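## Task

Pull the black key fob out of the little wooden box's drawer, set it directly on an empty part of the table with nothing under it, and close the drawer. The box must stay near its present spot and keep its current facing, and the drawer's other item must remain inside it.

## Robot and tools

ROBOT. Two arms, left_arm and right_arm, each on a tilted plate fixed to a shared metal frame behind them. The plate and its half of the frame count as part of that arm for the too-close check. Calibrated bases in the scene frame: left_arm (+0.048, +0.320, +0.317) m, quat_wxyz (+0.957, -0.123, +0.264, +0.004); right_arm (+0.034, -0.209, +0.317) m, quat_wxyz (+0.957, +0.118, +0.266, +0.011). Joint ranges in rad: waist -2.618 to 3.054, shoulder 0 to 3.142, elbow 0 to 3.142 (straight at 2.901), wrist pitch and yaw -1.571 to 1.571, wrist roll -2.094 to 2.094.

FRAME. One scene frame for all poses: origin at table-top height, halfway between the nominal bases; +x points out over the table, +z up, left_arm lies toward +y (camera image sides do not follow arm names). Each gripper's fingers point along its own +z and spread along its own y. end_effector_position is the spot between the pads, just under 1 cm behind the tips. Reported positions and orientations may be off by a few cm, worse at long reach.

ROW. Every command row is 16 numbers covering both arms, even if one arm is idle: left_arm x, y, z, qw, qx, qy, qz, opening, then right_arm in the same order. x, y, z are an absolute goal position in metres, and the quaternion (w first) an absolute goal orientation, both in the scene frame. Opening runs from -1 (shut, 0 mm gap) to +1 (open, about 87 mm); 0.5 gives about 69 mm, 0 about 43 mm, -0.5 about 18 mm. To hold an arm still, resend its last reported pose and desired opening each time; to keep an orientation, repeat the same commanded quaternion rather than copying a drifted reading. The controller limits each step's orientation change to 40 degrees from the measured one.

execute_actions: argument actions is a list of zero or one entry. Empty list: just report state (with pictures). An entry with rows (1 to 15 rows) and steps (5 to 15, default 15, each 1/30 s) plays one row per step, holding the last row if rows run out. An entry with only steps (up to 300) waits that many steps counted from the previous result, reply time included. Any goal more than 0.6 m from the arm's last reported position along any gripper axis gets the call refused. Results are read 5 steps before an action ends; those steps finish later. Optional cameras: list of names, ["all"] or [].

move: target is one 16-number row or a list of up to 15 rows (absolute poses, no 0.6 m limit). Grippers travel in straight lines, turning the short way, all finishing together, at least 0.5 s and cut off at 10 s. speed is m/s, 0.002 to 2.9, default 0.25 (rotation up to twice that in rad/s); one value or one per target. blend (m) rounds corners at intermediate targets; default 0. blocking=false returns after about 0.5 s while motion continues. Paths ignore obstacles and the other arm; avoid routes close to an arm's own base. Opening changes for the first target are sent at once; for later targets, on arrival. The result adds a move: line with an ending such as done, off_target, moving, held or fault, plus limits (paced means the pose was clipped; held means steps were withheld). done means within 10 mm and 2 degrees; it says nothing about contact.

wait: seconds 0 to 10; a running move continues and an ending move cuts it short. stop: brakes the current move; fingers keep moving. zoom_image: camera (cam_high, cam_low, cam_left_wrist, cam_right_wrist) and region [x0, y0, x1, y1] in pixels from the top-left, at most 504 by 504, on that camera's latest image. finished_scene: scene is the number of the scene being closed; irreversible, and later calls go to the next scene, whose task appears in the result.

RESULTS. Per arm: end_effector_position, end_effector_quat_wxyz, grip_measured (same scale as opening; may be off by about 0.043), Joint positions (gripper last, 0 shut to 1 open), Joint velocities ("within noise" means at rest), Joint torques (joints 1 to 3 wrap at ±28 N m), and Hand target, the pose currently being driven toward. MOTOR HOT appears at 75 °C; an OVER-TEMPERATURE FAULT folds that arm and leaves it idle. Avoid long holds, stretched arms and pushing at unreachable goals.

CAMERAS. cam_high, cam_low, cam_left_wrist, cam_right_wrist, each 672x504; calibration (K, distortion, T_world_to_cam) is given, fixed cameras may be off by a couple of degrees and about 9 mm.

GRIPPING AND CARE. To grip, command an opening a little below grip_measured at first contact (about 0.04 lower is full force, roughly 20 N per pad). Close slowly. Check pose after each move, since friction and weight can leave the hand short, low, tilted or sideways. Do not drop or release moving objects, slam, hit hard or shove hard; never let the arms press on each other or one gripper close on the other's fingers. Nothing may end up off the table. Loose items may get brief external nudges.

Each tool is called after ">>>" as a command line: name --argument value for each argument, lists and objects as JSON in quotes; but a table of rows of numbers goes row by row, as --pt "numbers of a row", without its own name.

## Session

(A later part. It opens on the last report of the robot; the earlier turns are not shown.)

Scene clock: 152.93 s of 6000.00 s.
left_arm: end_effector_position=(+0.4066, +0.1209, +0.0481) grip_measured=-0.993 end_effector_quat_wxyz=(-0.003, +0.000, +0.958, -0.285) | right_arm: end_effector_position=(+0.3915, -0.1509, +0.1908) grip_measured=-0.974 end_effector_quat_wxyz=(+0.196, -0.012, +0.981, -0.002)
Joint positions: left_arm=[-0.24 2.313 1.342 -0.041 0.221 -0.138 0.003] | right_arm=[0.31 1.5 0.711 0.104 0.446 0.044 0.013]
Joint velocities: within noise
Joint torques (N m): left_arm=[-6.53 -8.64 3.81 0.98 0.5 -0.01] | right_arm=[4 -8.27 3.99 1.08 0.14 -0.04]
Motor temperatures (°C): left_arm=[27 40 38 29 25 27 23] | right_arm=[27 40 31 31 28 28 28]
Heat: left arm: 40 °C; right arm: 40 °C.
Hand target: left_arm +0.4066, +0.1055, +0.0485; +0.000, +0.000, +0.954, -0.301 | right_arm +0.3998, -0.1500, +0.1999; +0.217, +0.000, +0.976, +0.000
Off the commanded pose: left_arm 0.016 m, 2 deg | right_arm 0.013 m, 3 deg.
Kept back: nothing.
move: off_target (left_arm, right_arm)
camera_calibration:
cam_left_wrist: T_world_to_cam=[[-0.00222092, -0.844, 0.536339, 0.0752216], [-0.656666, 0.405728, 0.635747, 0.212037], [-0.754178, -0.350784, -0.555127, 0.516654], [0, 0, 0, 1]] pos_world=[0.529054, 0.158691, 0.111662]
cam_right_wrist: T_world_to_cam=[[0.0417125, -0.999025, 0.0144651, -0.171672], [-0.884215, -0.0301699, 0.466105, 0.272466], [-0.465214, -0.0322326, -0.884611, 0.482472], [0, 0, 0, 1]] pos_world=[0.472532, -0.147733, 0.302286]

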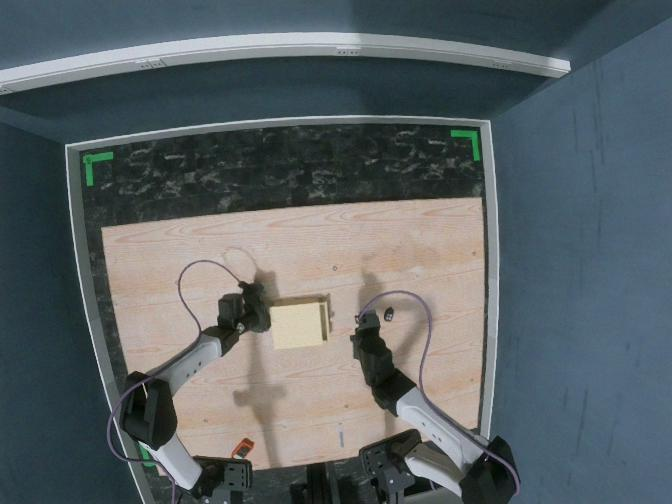

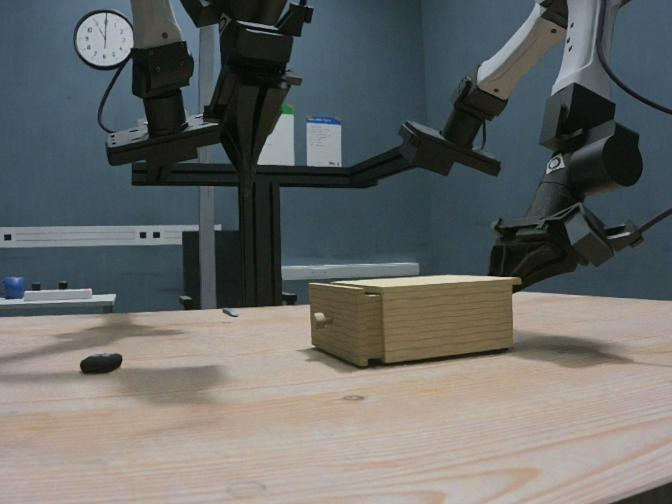

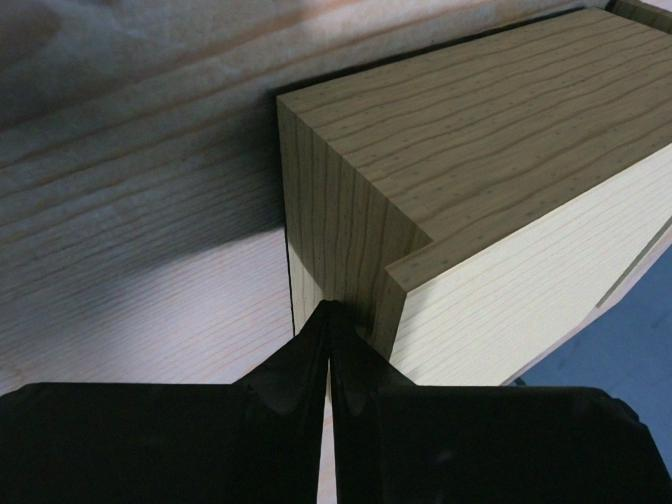

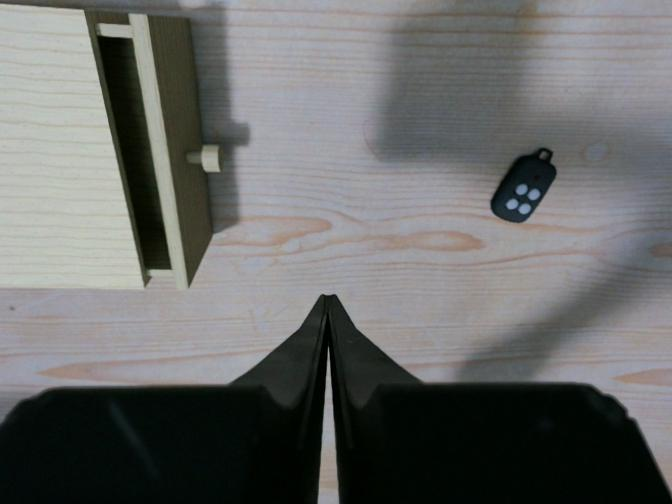

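>>> move --target '[0.409, 0.079, 0.048, 0, 0, 0.9537, -0.3007, -1, 0.4, -0.15, 0.2, 0.2173, 0, 0.9761, 0, -1]' --speed 0.06

>>> zoom_image --camera "cam_high" --region '[252, 280, 352, 355]'

Scene clock: 154.57 s of 6000.00 s.
left_arm: end_effector_position=(+0.4097, +0.0952, +0.0478) grip_measured=-0.993 end_effector_quat_wxyz=(-0.001, +0.000, +0.958, -0.285) | right_arm: end_effector_position=(+0.3915, -0.1509, +0.1908) grip_measured=-0.974 end_effector_quat_wxyz=(+0.196, -0.012, +0.981, -0.002)
Joint positions: left_arm=[-0.294 2.354 1.393 -0.04 0.192 -0.184 0.003] | right_arm=[0.31 1.5 0.711 0.104 0.446 0.044 0.013]
Joint velocities: within noise
Joint torques (N m): left_arm=[-7.06 -8.72 4.04 1.03 0.48 0.01] | right_arm=[3.84 -8.31 3.97 1.06 0.12 -0.03]
Motor temperatures (°C): left_arm=[27 41 38 29 25 27 23] | right_arm=[27 40 30 31 28 28 28]
Heat: left arm: 41 °C; right arm: 40 °C.
Hand target: left_arm +0.4086, +0.0794, +0.0486; +0.000, +0.000, +0.954, -0.301 | right_arm +0.3998, -0.1500, +0.1999; +0.217, +0.000, +0.976, +0.000
Off the commanded pose: left_arm 0.016 m, 2 deg | right_arm 0.013 m, 3 deg.
Kept back: nothing.
move: off_target (left_arm, right_arm)
camera_calibration:
cam_left_wrist: T_world_to_cam=[[-0.00292177, -0.843896, 0.536499, 0.053878], [-0.65841, 0.405425, 0.634134, 0.225579], [-0.752653, -0.351384, -0.556814, 0.509358], [0, 0, 0, 1]] pos_world=[0.532051, 0.132992, 0.111665]
cam_right_wrist: T_world_to_cam=[[0.0417125, -0.999025, 0.0144651, -0.171672], [-0.884215, -0.0301699, 0.466105, 0.272466], [-0.465214, -0.0322326, -0.884611, 0.482472], [0, 0, 0, 1]] pos_world=[0.472532, -0.147733, 0.302286]

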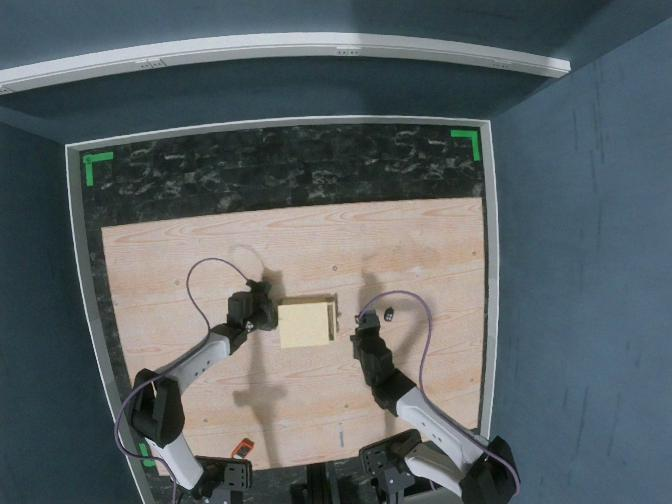

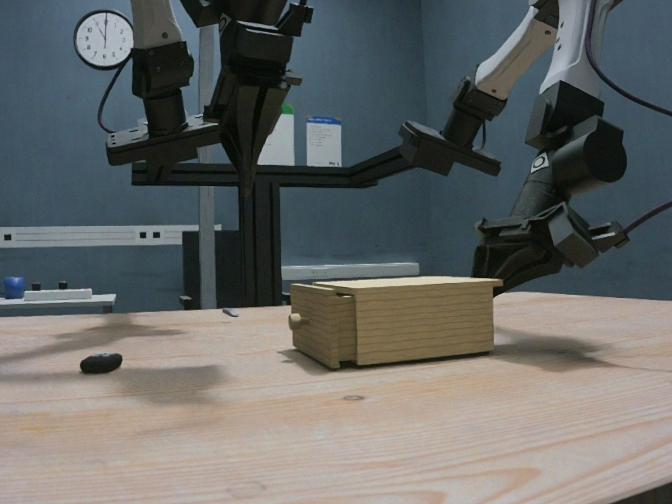

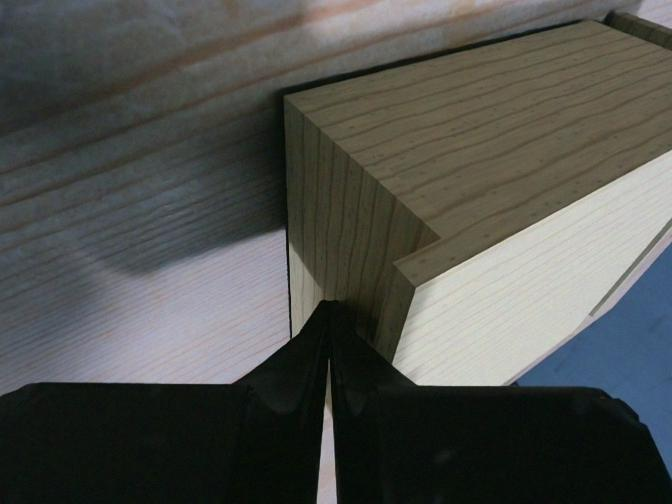

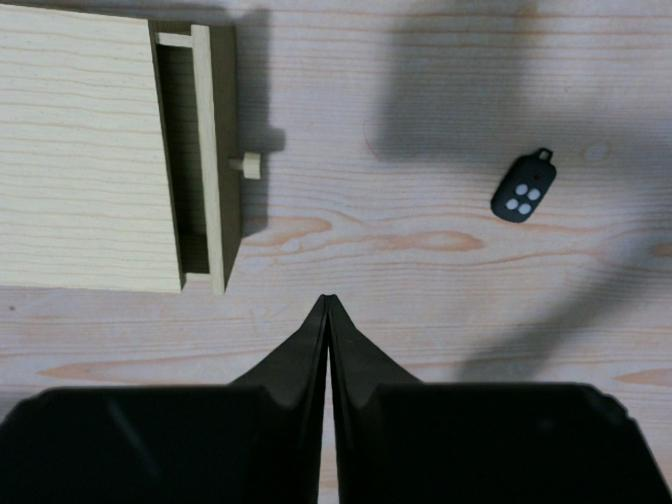

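Scaled by 5.040 from the camera's 672x504 image, which has a finer 960x720 frame.

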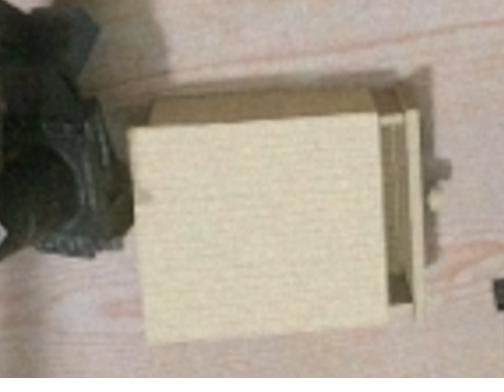

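>>> move --pt "0.409 0.079 0.048 0 0 0.9537 -0.3007 -1 0.416 -0.155 0.12 -0.0051 -0.0257 0.9805 0.195 -1" --pt "0.409 0.079 0.048 0 0 0.9537 -0.3007 -1 0.416 -0.150 0.0515 -0.0051 -0.0257 0.9805 0.195 -1" --speed 0.2

Scene clock: 157.87 s of 6000.00 s.
left_arm: end_effector_position=(+0.4096, +0.0953, +0.0475) grip_measured=-0.993 end_effector_quat_wxyz=(-0.002, -0.001, +0.959, -0.285) | right_arm: end_effector_position=(+0.4091, -0.1483, +0.0562) grip_measured=-0.974 end_effector_quat_wxyz=(-0.016, -0.024, +0.981, +0.192)
Joint positions: left_arm=[-0.294 2.354 1.393 -0.04 0.19 -0.186 0.003] | right_arm=[-0.019 2.153 1.357 -0.288 -0.157 -0.107 0.013]
Joint velocities: within noise
Joint torques (N m): left_arm=[-7.01 -8.73 4.05 1.01 0.51 -0.01] | right_arm=[2.41 -8.2 4.96 0.24 -0.32 -0.31]
Motor temperatures (°C): left_arm=[28 42 38 29 25 27 23] | right_arm=[27 39 31 31 28 28 28]
Heat: left arm: 42 °C; right arm: 39 °C.
Hand target: left_arm +0.4085, +0.0794, +0.0485; +0.000, +0.000, +0.954, -0.301 | right_arm +0.4159, -0.1500, +0.0517; -0.005, -0.026, +0.980, +0.195
Off the commanded pose: left_arm 0.016 m, 2 deg | right_arm 0.009 m, 1 deg.
Kept back: nothing.
move: off_target (left_arm)
camera_calibration:
cam_left_wrist: T_world_to_cam=[[-0.000645413, -0.844733, 0.535188, 0.05334], [-0.658331, 0.40321, 0.635627, 0.225673], [-0.752728, -0.351921, -0.556374, 0.509285], [0, 0, 0, 1]] pos_world=[0.531955, 0.133292, 0.111362]
cam_right_wrist: T_world_to_cam=[[0.0623695, -0.923205, -0.379214, -0.142865], [-0.604345, -0.337311, 0.721795, 0.176312], [-0.794278, 0.184158, -0.578972, 0.521213], [0, 0, 0, 1]] pos_world=[0.529452, -0.168407, 0.12033]

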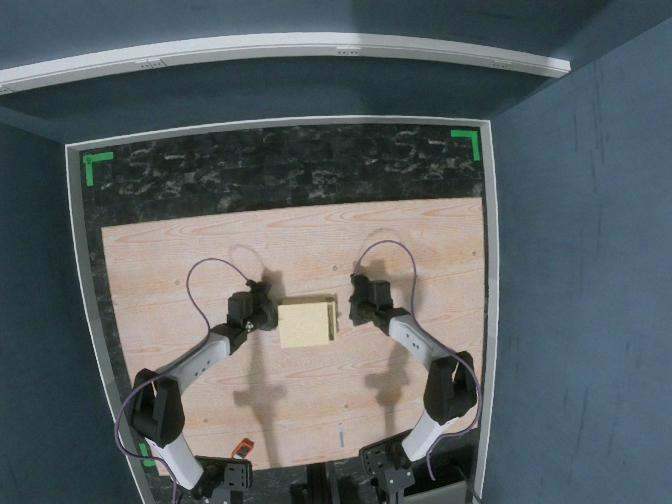

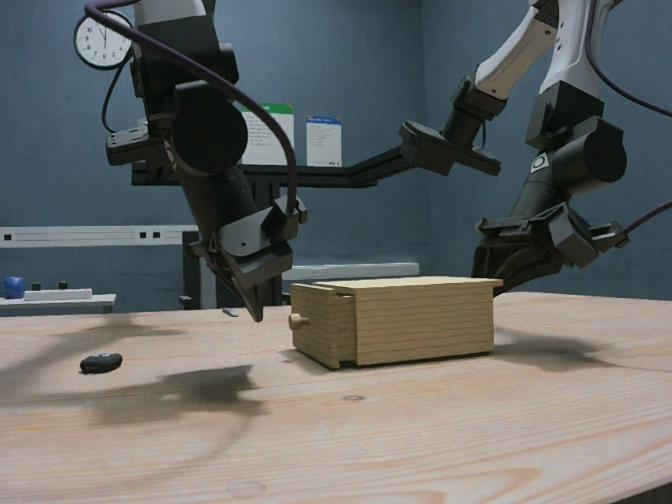

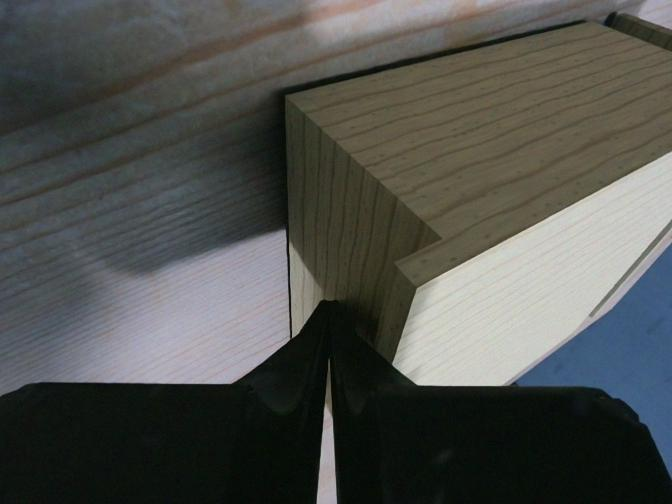

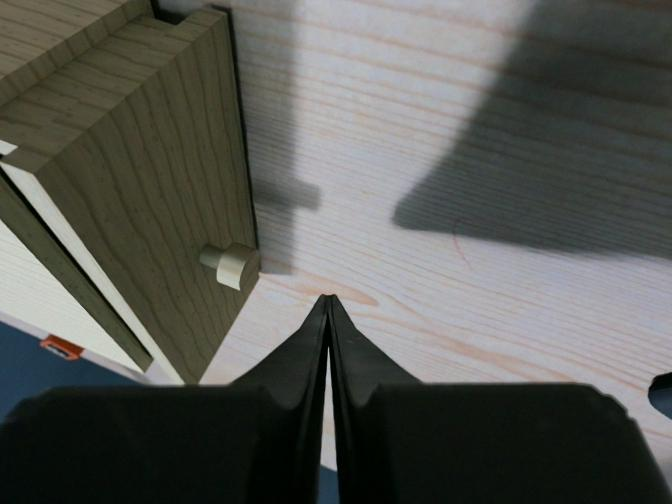

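>>> move --target '[0.409, 0.079, 0.048, 0, 0, 0.9537, -0.3007, -1, 0.416, -0.080, 0.0515, -0.0051, -0.0257, 0.9805, 0.195, -1]' --speed 0.06

>>> zoom_image --camera "cam_low" --region '[260, 250, 520, 390]'

Scene clock: 159.57 s of 6000.00 s.
left_arm: end_effector_position=(+0.4098, +0.0960, +0.0464) grip_measured=-0.993 end_effector_quat_wxyz=(-0.001, -0.001, +0.959, -0.282) | right_arm: end_effector_position=(+0.4108, -0.1131, +0.0517) grip_measured=-0.974 end_effector_quat_wxyz=(-0.016, -0.025, +0.988, +0.154)
Joint positions: left_arm=[-0.294 2.356 1.393 -0.038 0.184 -0.187 0.003] | right_arm=[0.093 2.193 1.376 -0.255 -0.027 -0.007 0.013]
Joint velocities: within noise
Joint torques (N m): left_arm=[-6.99 -8.83 4.03 0.99 0.56 0] | right_arm=[7.82 -7.06 5.14 0.44 -0.83 0.07]
Motor temperatures (°C): left_arm=[28 42 38 29 25 27 23] | right_arm=[27 39 31 31 28 28 28]
Heat: left arm: 42 °C; right arm: 39 °C.
Hand target: left_arm +0.4086, +0.0794, +0.0486; +0.000, +0.000, +0.954, -0.301 | right_arm +0.4146, -0.0811, +0.0534; -0.007, -0.026, +0.980, +0.195
Off the commanded pose: left_arm 0.017 m, 2 deg | right_arm 0.034 m, 5 deg.
Kept back: nothing.
move: off_target (left_arm, right_arm)
camera_calibration:
cam_left_wrist: T_world_to_cam=[[-0.000368493, -0.847897, 0.530161, 0.0548815], [-0.65972, 0.398628, 0.637075, 0.227088], [-0.751511, -0.349523, -0.559521, 0.508336], [0, 0, 0, 1]] pos_world=[0.531854, 0.133685, 0.110657]
cam_right_wrist: T_world_to_cam=[[0.0645204, -0.949764, -0.306243, -0.119887], [-0.60645, -0.28103, 0.743802, 0.198536], [-0.7925, 0.13773, -0.594117, 0.508285], [0, 0, 0, 1]] pos_world=[0.530953, -0.128077, 0.117595]

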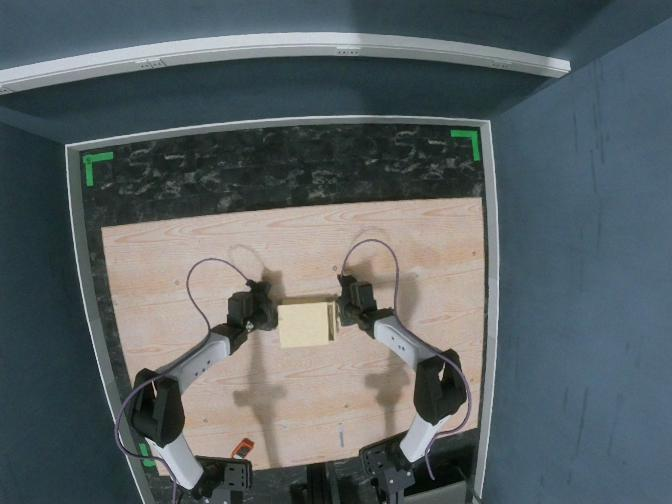

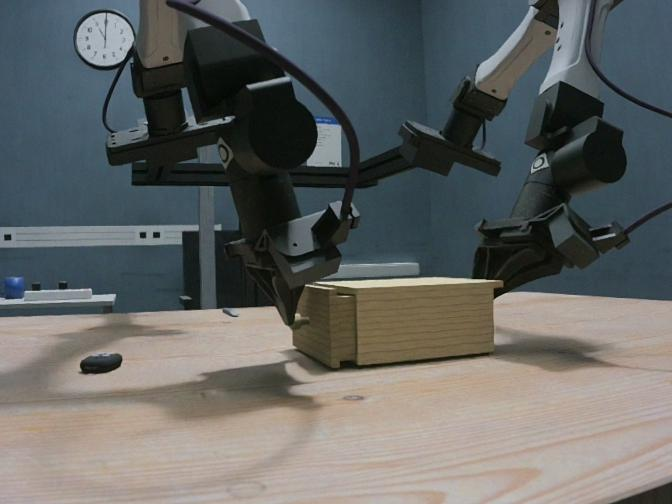

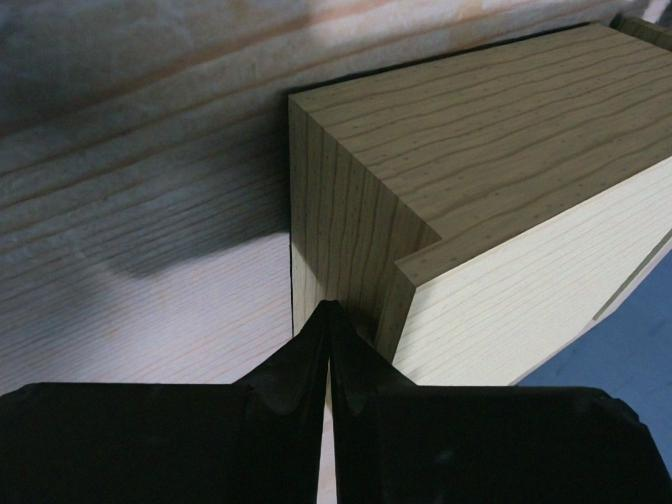

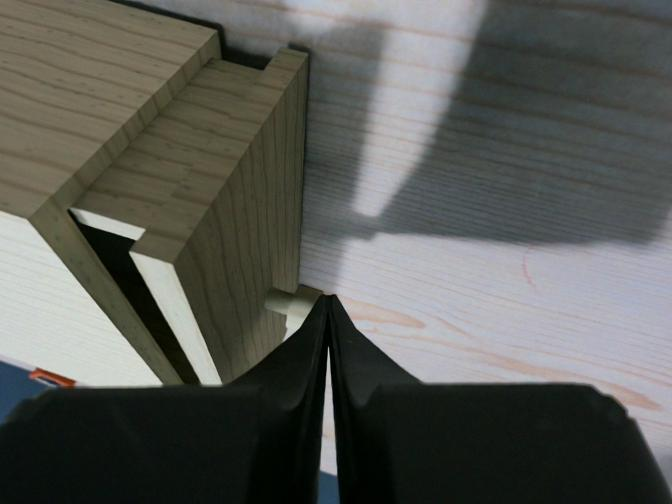

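Scaled by 1.938 from the camera's 672x504 image, which has a finer 960x720 frame.

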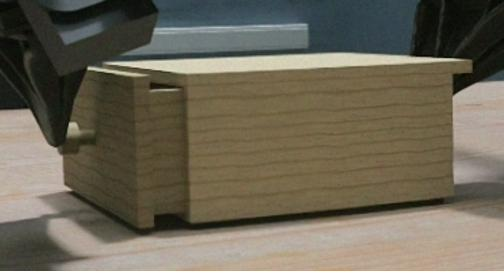

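>>> move --target '[0.409, 0.079, 0.048, 0, 0, 0.9537, -0.3007, -1, 0.418, -0.060, 0.0515, -0.0051, -0.0257, 0.9805, 0.195, -1]' --speed 0.06

>>> zoom_image --camera "cam_low" --region '[260, 250, 520, 390]'

Scene clock: 160.70 s of 6000.00 s.
left_arm: end_effector_position=(+0.4098, +0.0960, +0.0464) grip_measured=-0.993 end_effector_quat_wxyz=(-0.001, -0.001, +0.959, -0.282) | right_arm: end_effector_position=(+0.4134, -0.1030, +0.0486) grip_measured=-0.974 end_effector_quat_wxyz=(-0.014, -0.027, +0.991, +0.133)
Joint positions: left_arm=[-0.294 2.356 1.393 -0.038 0.184 -0.187 0.003] | right_arm=[0.131 2.218 1.402 -0.255 0.033 0.023 0.013]
Joint velocities: within noise
Joint torques (N m): left_arm=[-6.93 -8.87 4.03 1 0.55 0] | right_arm=[8.7 -7.28 5.49 0.42 -1.16 0.2]
Motor temperatures (°C): left_arm=[28 43 38 29 25 27 23] | right_arm=[27 39 31 31 28 28 28]
Heat: left arm: 43 °C; right arm: 39 °C.
Hand target: left_arm +0.4086, +0.0794, +0.0486; +0.000, +0.000, +0.954, -0.301 | right_arm +0.4163, -0.0621, +0.0543; -0.007, -0.027, +0.981, +0.194
Off the commanded pose: left_arm 0.017 m, 2 deg | right_arm 0.043 m, 7 deg.
Kept back: nothing.
move: off_target (left_arm, right_arm)
camera_calibration:
cam_left_wrist: T_world_to_cam=[[-0.000368493, -0.847897, 0.530161, 0.0548815], [-0.65972, 0.398628, 0.637075, 0.227088], [-0.751511, -0.349523, -0.559521, 0.508336], [0, 0, 0, 1]] pos_world=[0.531854, 0.133685, 0.110657]
cam_right_wrist: T_world_to_cam=[[0.0694152, -0.961364, -0.266384, -0.116518], [-0.608981, -0.252336, 0.751976, 0.208851], [-0.790142, 0.110024, -0.602969, 0.503679], [0, 0, 0, 1]] pos_world=[0.533252, -0.114732, 0.115613]

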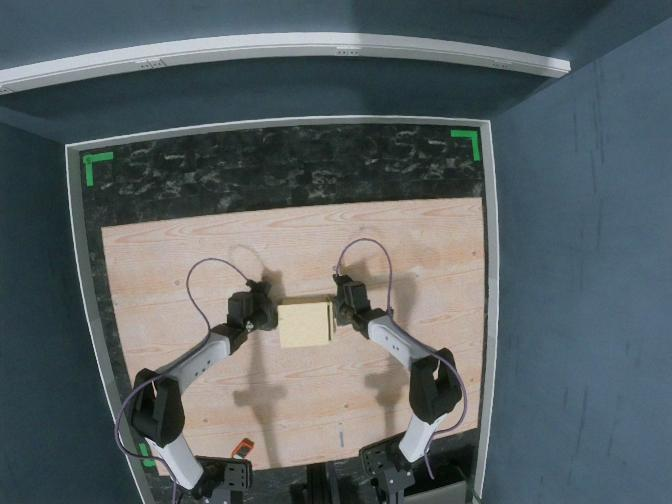

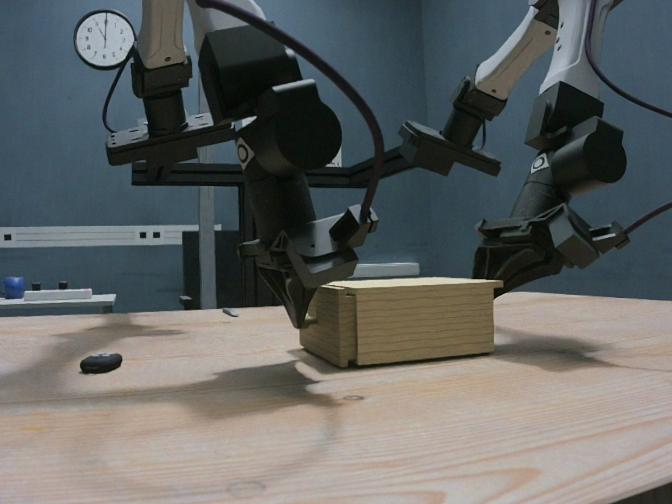

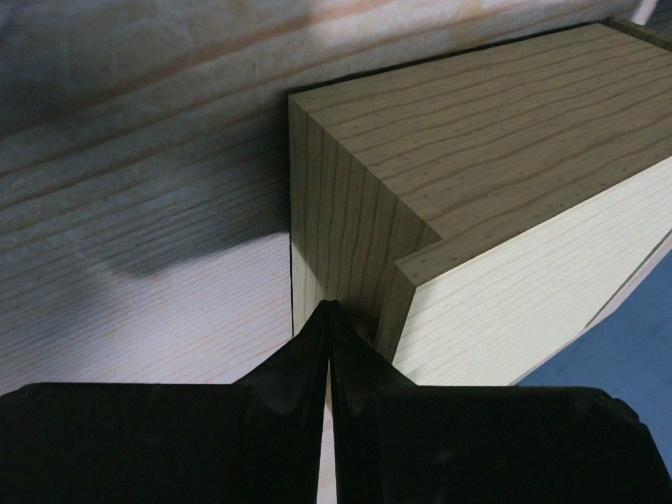

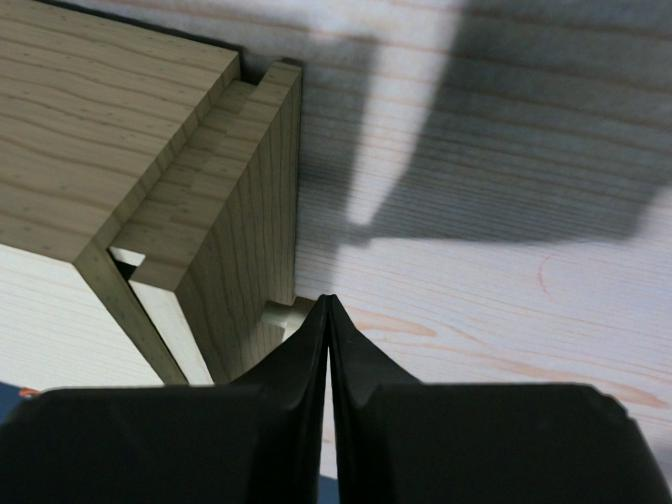

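Scaled by 1.938 from the camera's 672x504 image, which has a finer 960x720 frame.

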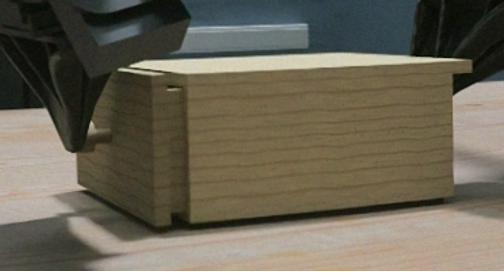

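>>> move --target '[0.409, 0.079, 0.048, 0, 0, 0.9537, -0.3007, -1, 0.418, -0.045, 0.060, -0.0051, -0.0257, 0.9805, 0.195, -1]' --speed 0.06

>>> zoom_image --camera "cam_low" --region '[260, 250, 520, 390]'

Scene clock: 161.70 s of 6000.00 s.
left_arm: end_effector_position=(+0.4098, +0.0962, +0.0463) grip_measured=-0.993 end_effector_quat_wxyz=(-0.001, -0.001, +0.960, -0.281) | right_arm: end_effector_position=(+0.4136, -0.0919, +0.0523) grip_measured=-0.974 end_effector_quat_wxyz=(-0.012, -0.026, +0.991, +0.127)
Joint positions: left_arm=[-0.294 2.356 1.393 -0.038 0.182 -0.187 0.003] | right_arm=[0.163 2.218 1.403 -0.254 0.06 0.051 0.013]
Joint velocities: within noise
Joint torques (N m): left_arm=[-7.01 -8.83 4.07 1 0.57 0] | right_arm=[9.59 -7.98 5.65 0.36 -1.28 0.31]
Motor temperatures (°C): left_arm=[28 43 38 29 25 27 23] | right_arm=[27 39 31 30 28 28 28]
Heat: left arm: 43 °C; right arm: 39 °C.
Hand target: left_arm +0.4086, +0.0794, +0.0486; +0.000, +0.000, +0.954, -0.301 | right_arm +0.4162, -0.0474, +0.0628; -0.007, -0.027, +0.981, +0.194
Off the commanded pose: left_arm 0.017 m, 2 deg | right_arm 0.048 m, 8 deg.
Kept back: nothing.
move: off_target (left_arm, right_arm)
camera_calibration:
cam_left_wrist: T_world_to_cam=[[-0.000380001, -0.848855, 0.528626, 0.0554072], [-0.65992, 0.397389, 0.637643, 0.227349], [-0.751336, -0.348608, -0.560327, 0.508296], [0, 0, 0, 1]] pos_world=[0.531954, 0.133883, 0.110555]
cam_right_wrist: T_world_to_cam=[[0.0699044, -0.964371, -0.255152, -0.105938], [-0.612615, -0.243365, 0.751981, 0.21141], [-0.787284, 0.103743, -0.607801, 0.503426], [0, 0, 0, 1]] pos_world=[0.533258, -0.10294, 0.119976]

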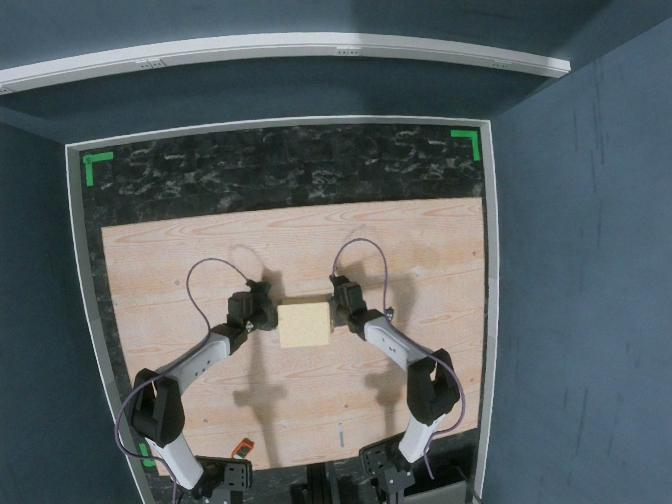

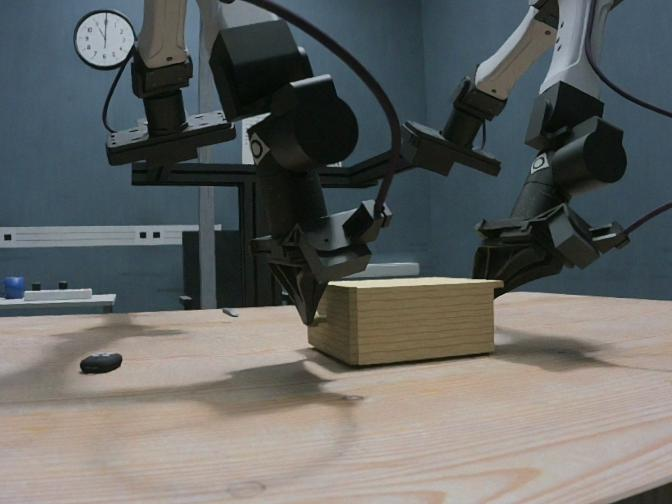

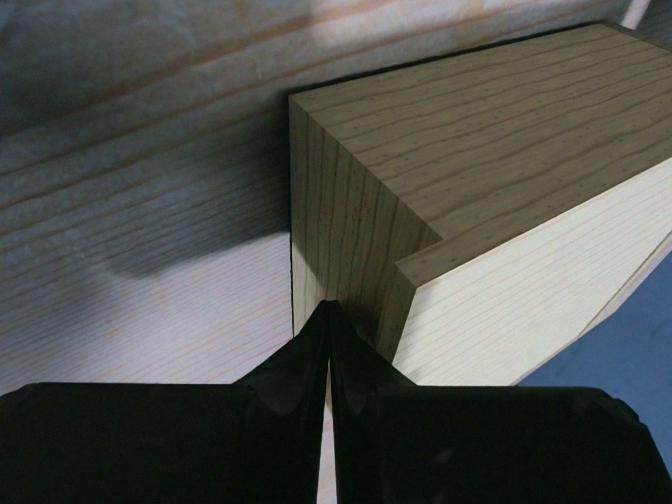

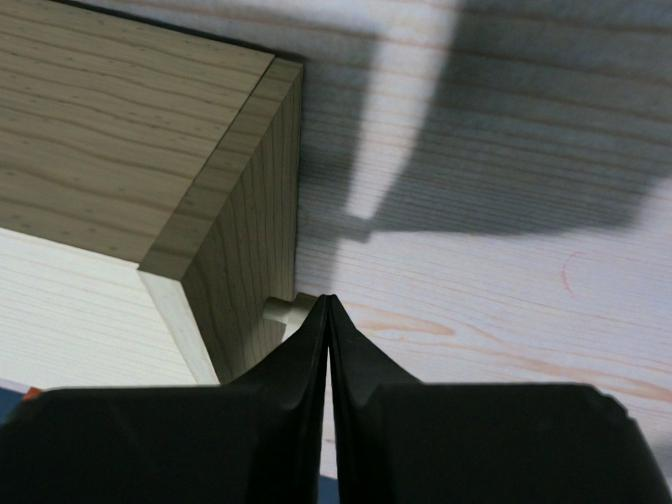

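Scaled by 1.938 from the camera's 672x504 image, which has a finer 960x720 frame.

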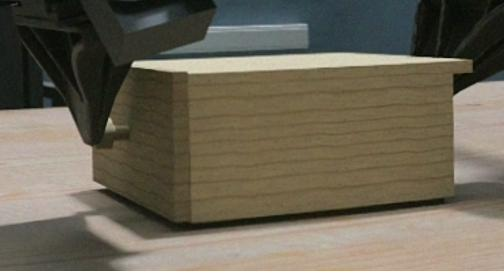

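>>> zoom_image --camera "cam_right_wrist" --region '[100, 30, 340, 390]'

>>> move --pt "0.409 0.079 0.048 0 0 0.9537 -0.3007 -1 0.416 -0.160 0.060 -0.0051 -0.0257 0.9805 0.195 -1" --speed 0.15

>>> zoom_image --camera "cam_high" --region '[252, 280, 352, 355]'

Scaled by 1.400 from the camera's 672x504 image, which has a finer 960x720 frame.

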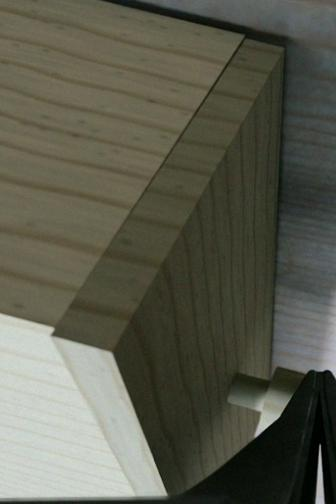

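Scene clock: 163.30 s of 6000.00 s.
left_arm: end_effector_position=(+0.4098, +0.0962, +0.0463) grip_measured=-0.993 end_effector_quat_wxyz=(-0.001, -0.001, +0.960, -0.281) | right_arm: end_effector_position=(+0.4007, -0.1566, +0.0452) grip_measured=-0.974 end_effector_quat_wxyz=(-0.027, -0.021, +0.981, +0.190)
Joint positions: left_arm=[-0.294 2.356 1.393 -0.038 0.182 -0.187 0.003] | right_arm=[-0.044 2.182 1.359 -0.284 -0.165 -0.122 0.013]
Joint velocities: within noise
Joint torques (N m): left_arm=[-7.02 -8.85 4.07 1 0.56 0] | right_arm=[2.93 -12.82 3.08 -0.06 -0.35 -0.31]
Motor temperatures (°C): left_arm=[28 43 38 29 25 27 23] | right_arm=[27 40 31 30 28 28 28]
Heat: left arm: 43 °C; right arm: 40 °C.
Hand target: left_arm +0.4086, +0.0794, +0.0486; +0.000, +0.000, +0.954, -0.301 | right_arm +0.4157, -0.1598, +0.0596; -0.005, -0.026, +0.980, +0.195
Off the commanded pose: left_arm 0.017 m, 2 deg | right_arm 0.022 m, 3 deg.
Kept back: nothing.
move: off_target (left_arm, right_arm)
camera_calibration:
cam_left_wrist: T_world_to_cam=[[-0.000380001, -0.848855, 0.528626, 0.0554072], [-0.65992, 0.397389, 0.637643, 0.227349], [-0.751336, -0.348608, -0.560327, 0.508296], [0, 0, 0, 1]] pos_world=[0.531954, 0.133883, 0.110555]
cam_right_wrist: T_world_to_cam=[[0.0512738, -0.924738, -0.377136, -0.150085], [-0.589943, -0.332749, 0.735694, 0.170764], [-0.805816, 0.184767, -0.562603, 0.513772], [0, 0, 0, 1]] pos_world=[0.522442, -0.176895, 0.106817]

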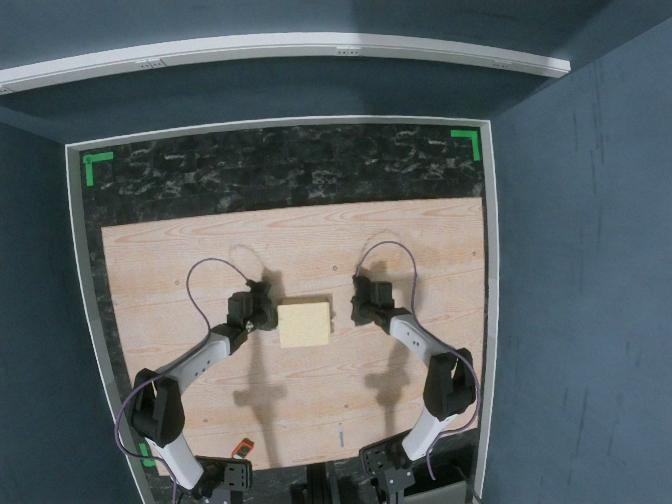

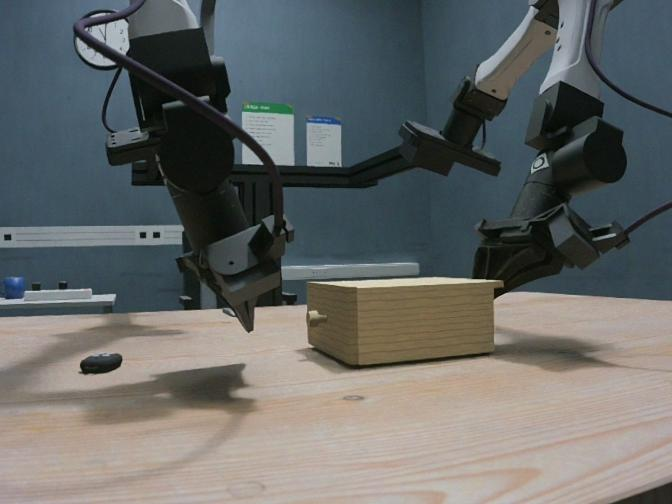

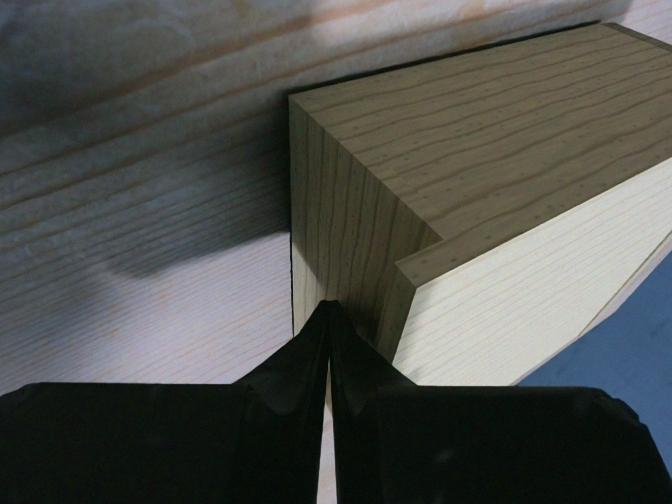

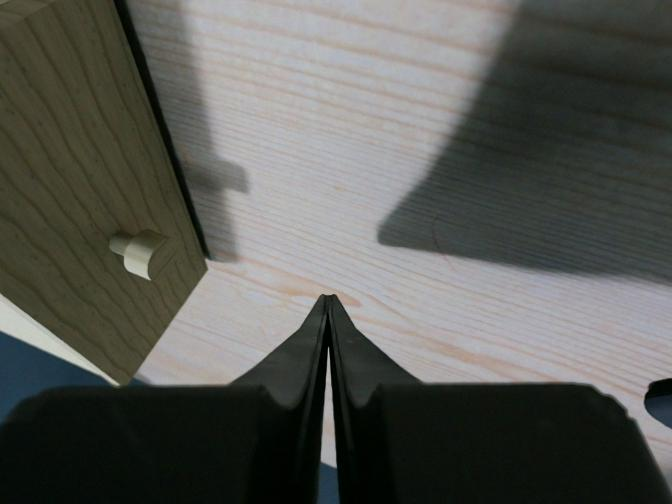

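Scaled by 5.040 from the camera's 672x504 image, which has a finer 960x720 frame.

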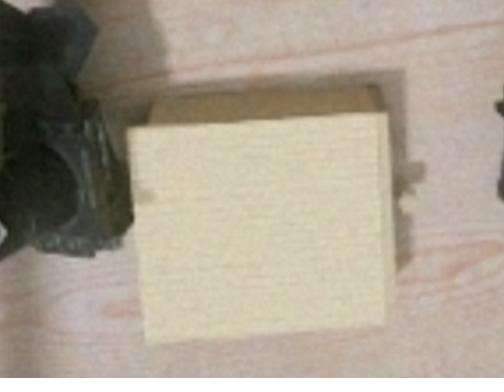

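>>> move --pt "0.405 0.16 0.055 0 0 0.9537 -0.3007 -1 0.41 -0.160 0.12 0.0 -0.02 0.9805 0.195 -1" --speed 0.15

>>> zoom_image --camera "cam_high" --region '[252, 280, 412, 400]'

>>> zoom_image --camera "cam_low" --region '[60, 240, 540, 400]'

Scene clock: 164.83 s of 6000.00 s.
left_arm: end_effector_position=(+0.4000, +0.1584, +0.0467) grip_measured=-0.993 end_effector_quat_wxyz=(-0.007, -0.004, +0.956, -0.294) | right_arm: end_effector_position=(+0.4030, -0.1611, +0.1065) grip_measured=-0.974 end_effector_quat_wxyz=(-0.013, -0.020, +0.981, +0.194)
Joint positions: left_arm=[-0.148 2.269 1.28 -0.048 0.286 -0.068 0.003] | right_arm=[-0.026 1.966 1.249 -0.36 -0.167 -0.104 0.013]
Joint velocities: within noise
Joint torques (N m): left_arm=[-3.47 -12.22 1.81 0.53 0.47 0.3] | right_arm=[3.89 -12.16 3.08 0.05 -0.25 -0.11]
Motor temperatures (°C): left_arm=[28 43 37 29 25 27 23] | right_arm=[27 40 31 30 28 28 28]
Heat: left arm: 43 °C; right arm: 40 °C.
Hand target: left_arm +0.4049, +0.1600, +0.0548; +0.000, +0.000, +0.954, -0.301 | right_arm +0.4098, -0.1599, +0.1196; +0.000, -0.020, +0.981, +0.195
Off the commanded pose: left_arm 0.010 m, 1 deg | right_arm 0.015 m, 1 deg.
Kept back: nothing.
move: off_target (right_arm)
camera_calibration:
cam_left_wrist: T_world_to_cam=[[0.0095463, -0.83456, 0.550835, 0.10066], [-0.652829, 0.412063, 0.635624, 0.190827], [-0.757445, -0.365669, -0.540891, 0.527113], [0, 0, 0, 1]] pos_world=[0.522876, 0.198123, 0.10837]
cam_right_wrist: T_world_to_cam=[[0.0541107, -0.922059, -0.383249, -0.131317], [-0.611778, -0.333952, 0.71708, 0.136114], [-0.789176, 0.195662, -0.582166, 0.548035], [0, 0, 0, 1]] pos_world=[0.522874, -0.182855, 0.171116]

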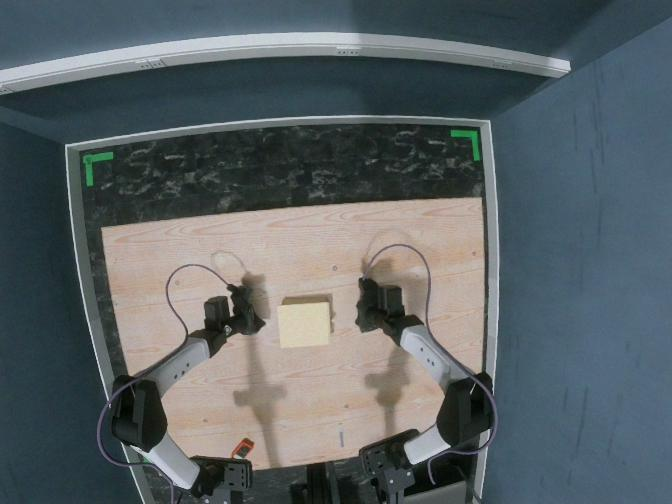

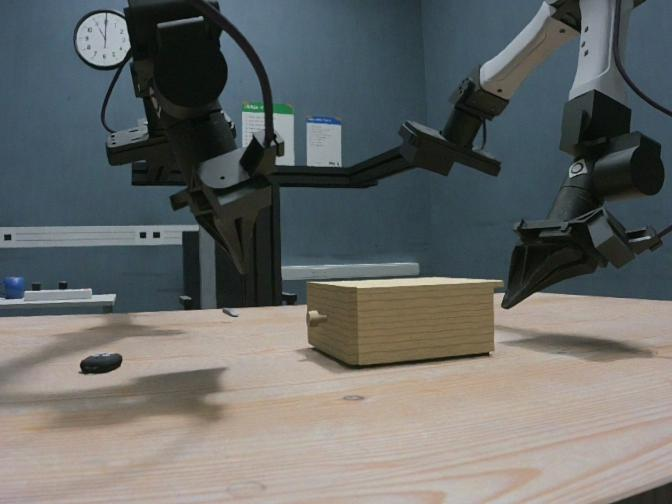

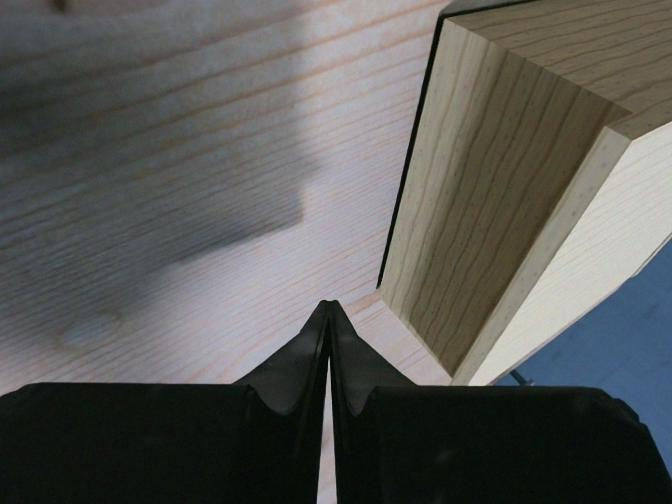

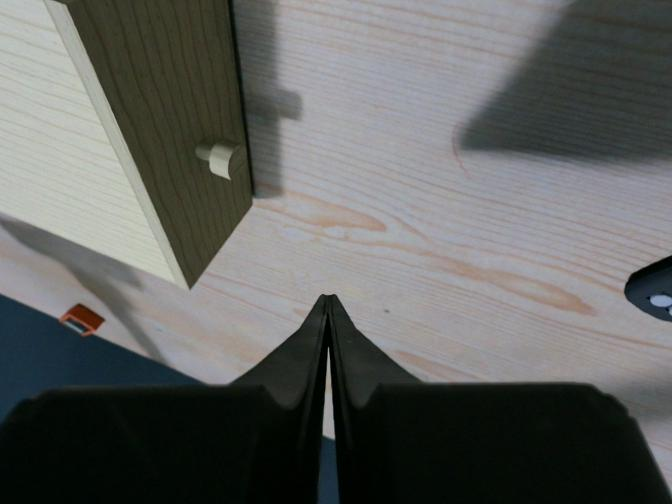

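Scaled by 3.150 from the camera's 672x504 image, which has a finer 960x720 frame.

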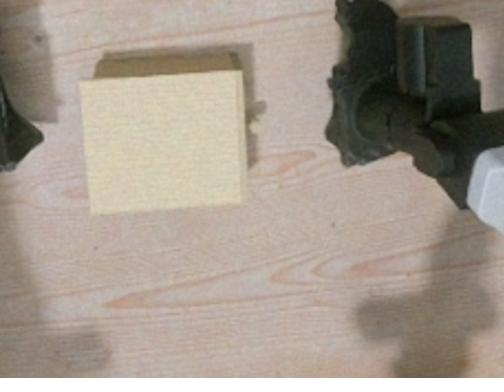

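Scaled by 1.050 from the camera's 672x504 image, which has a finer 960x720 frame.

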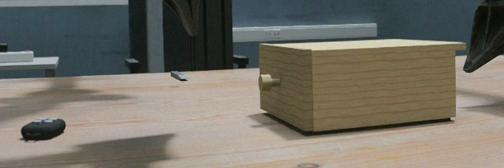

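>>> finished_scene --scene 1

The scene is finished: the task was done.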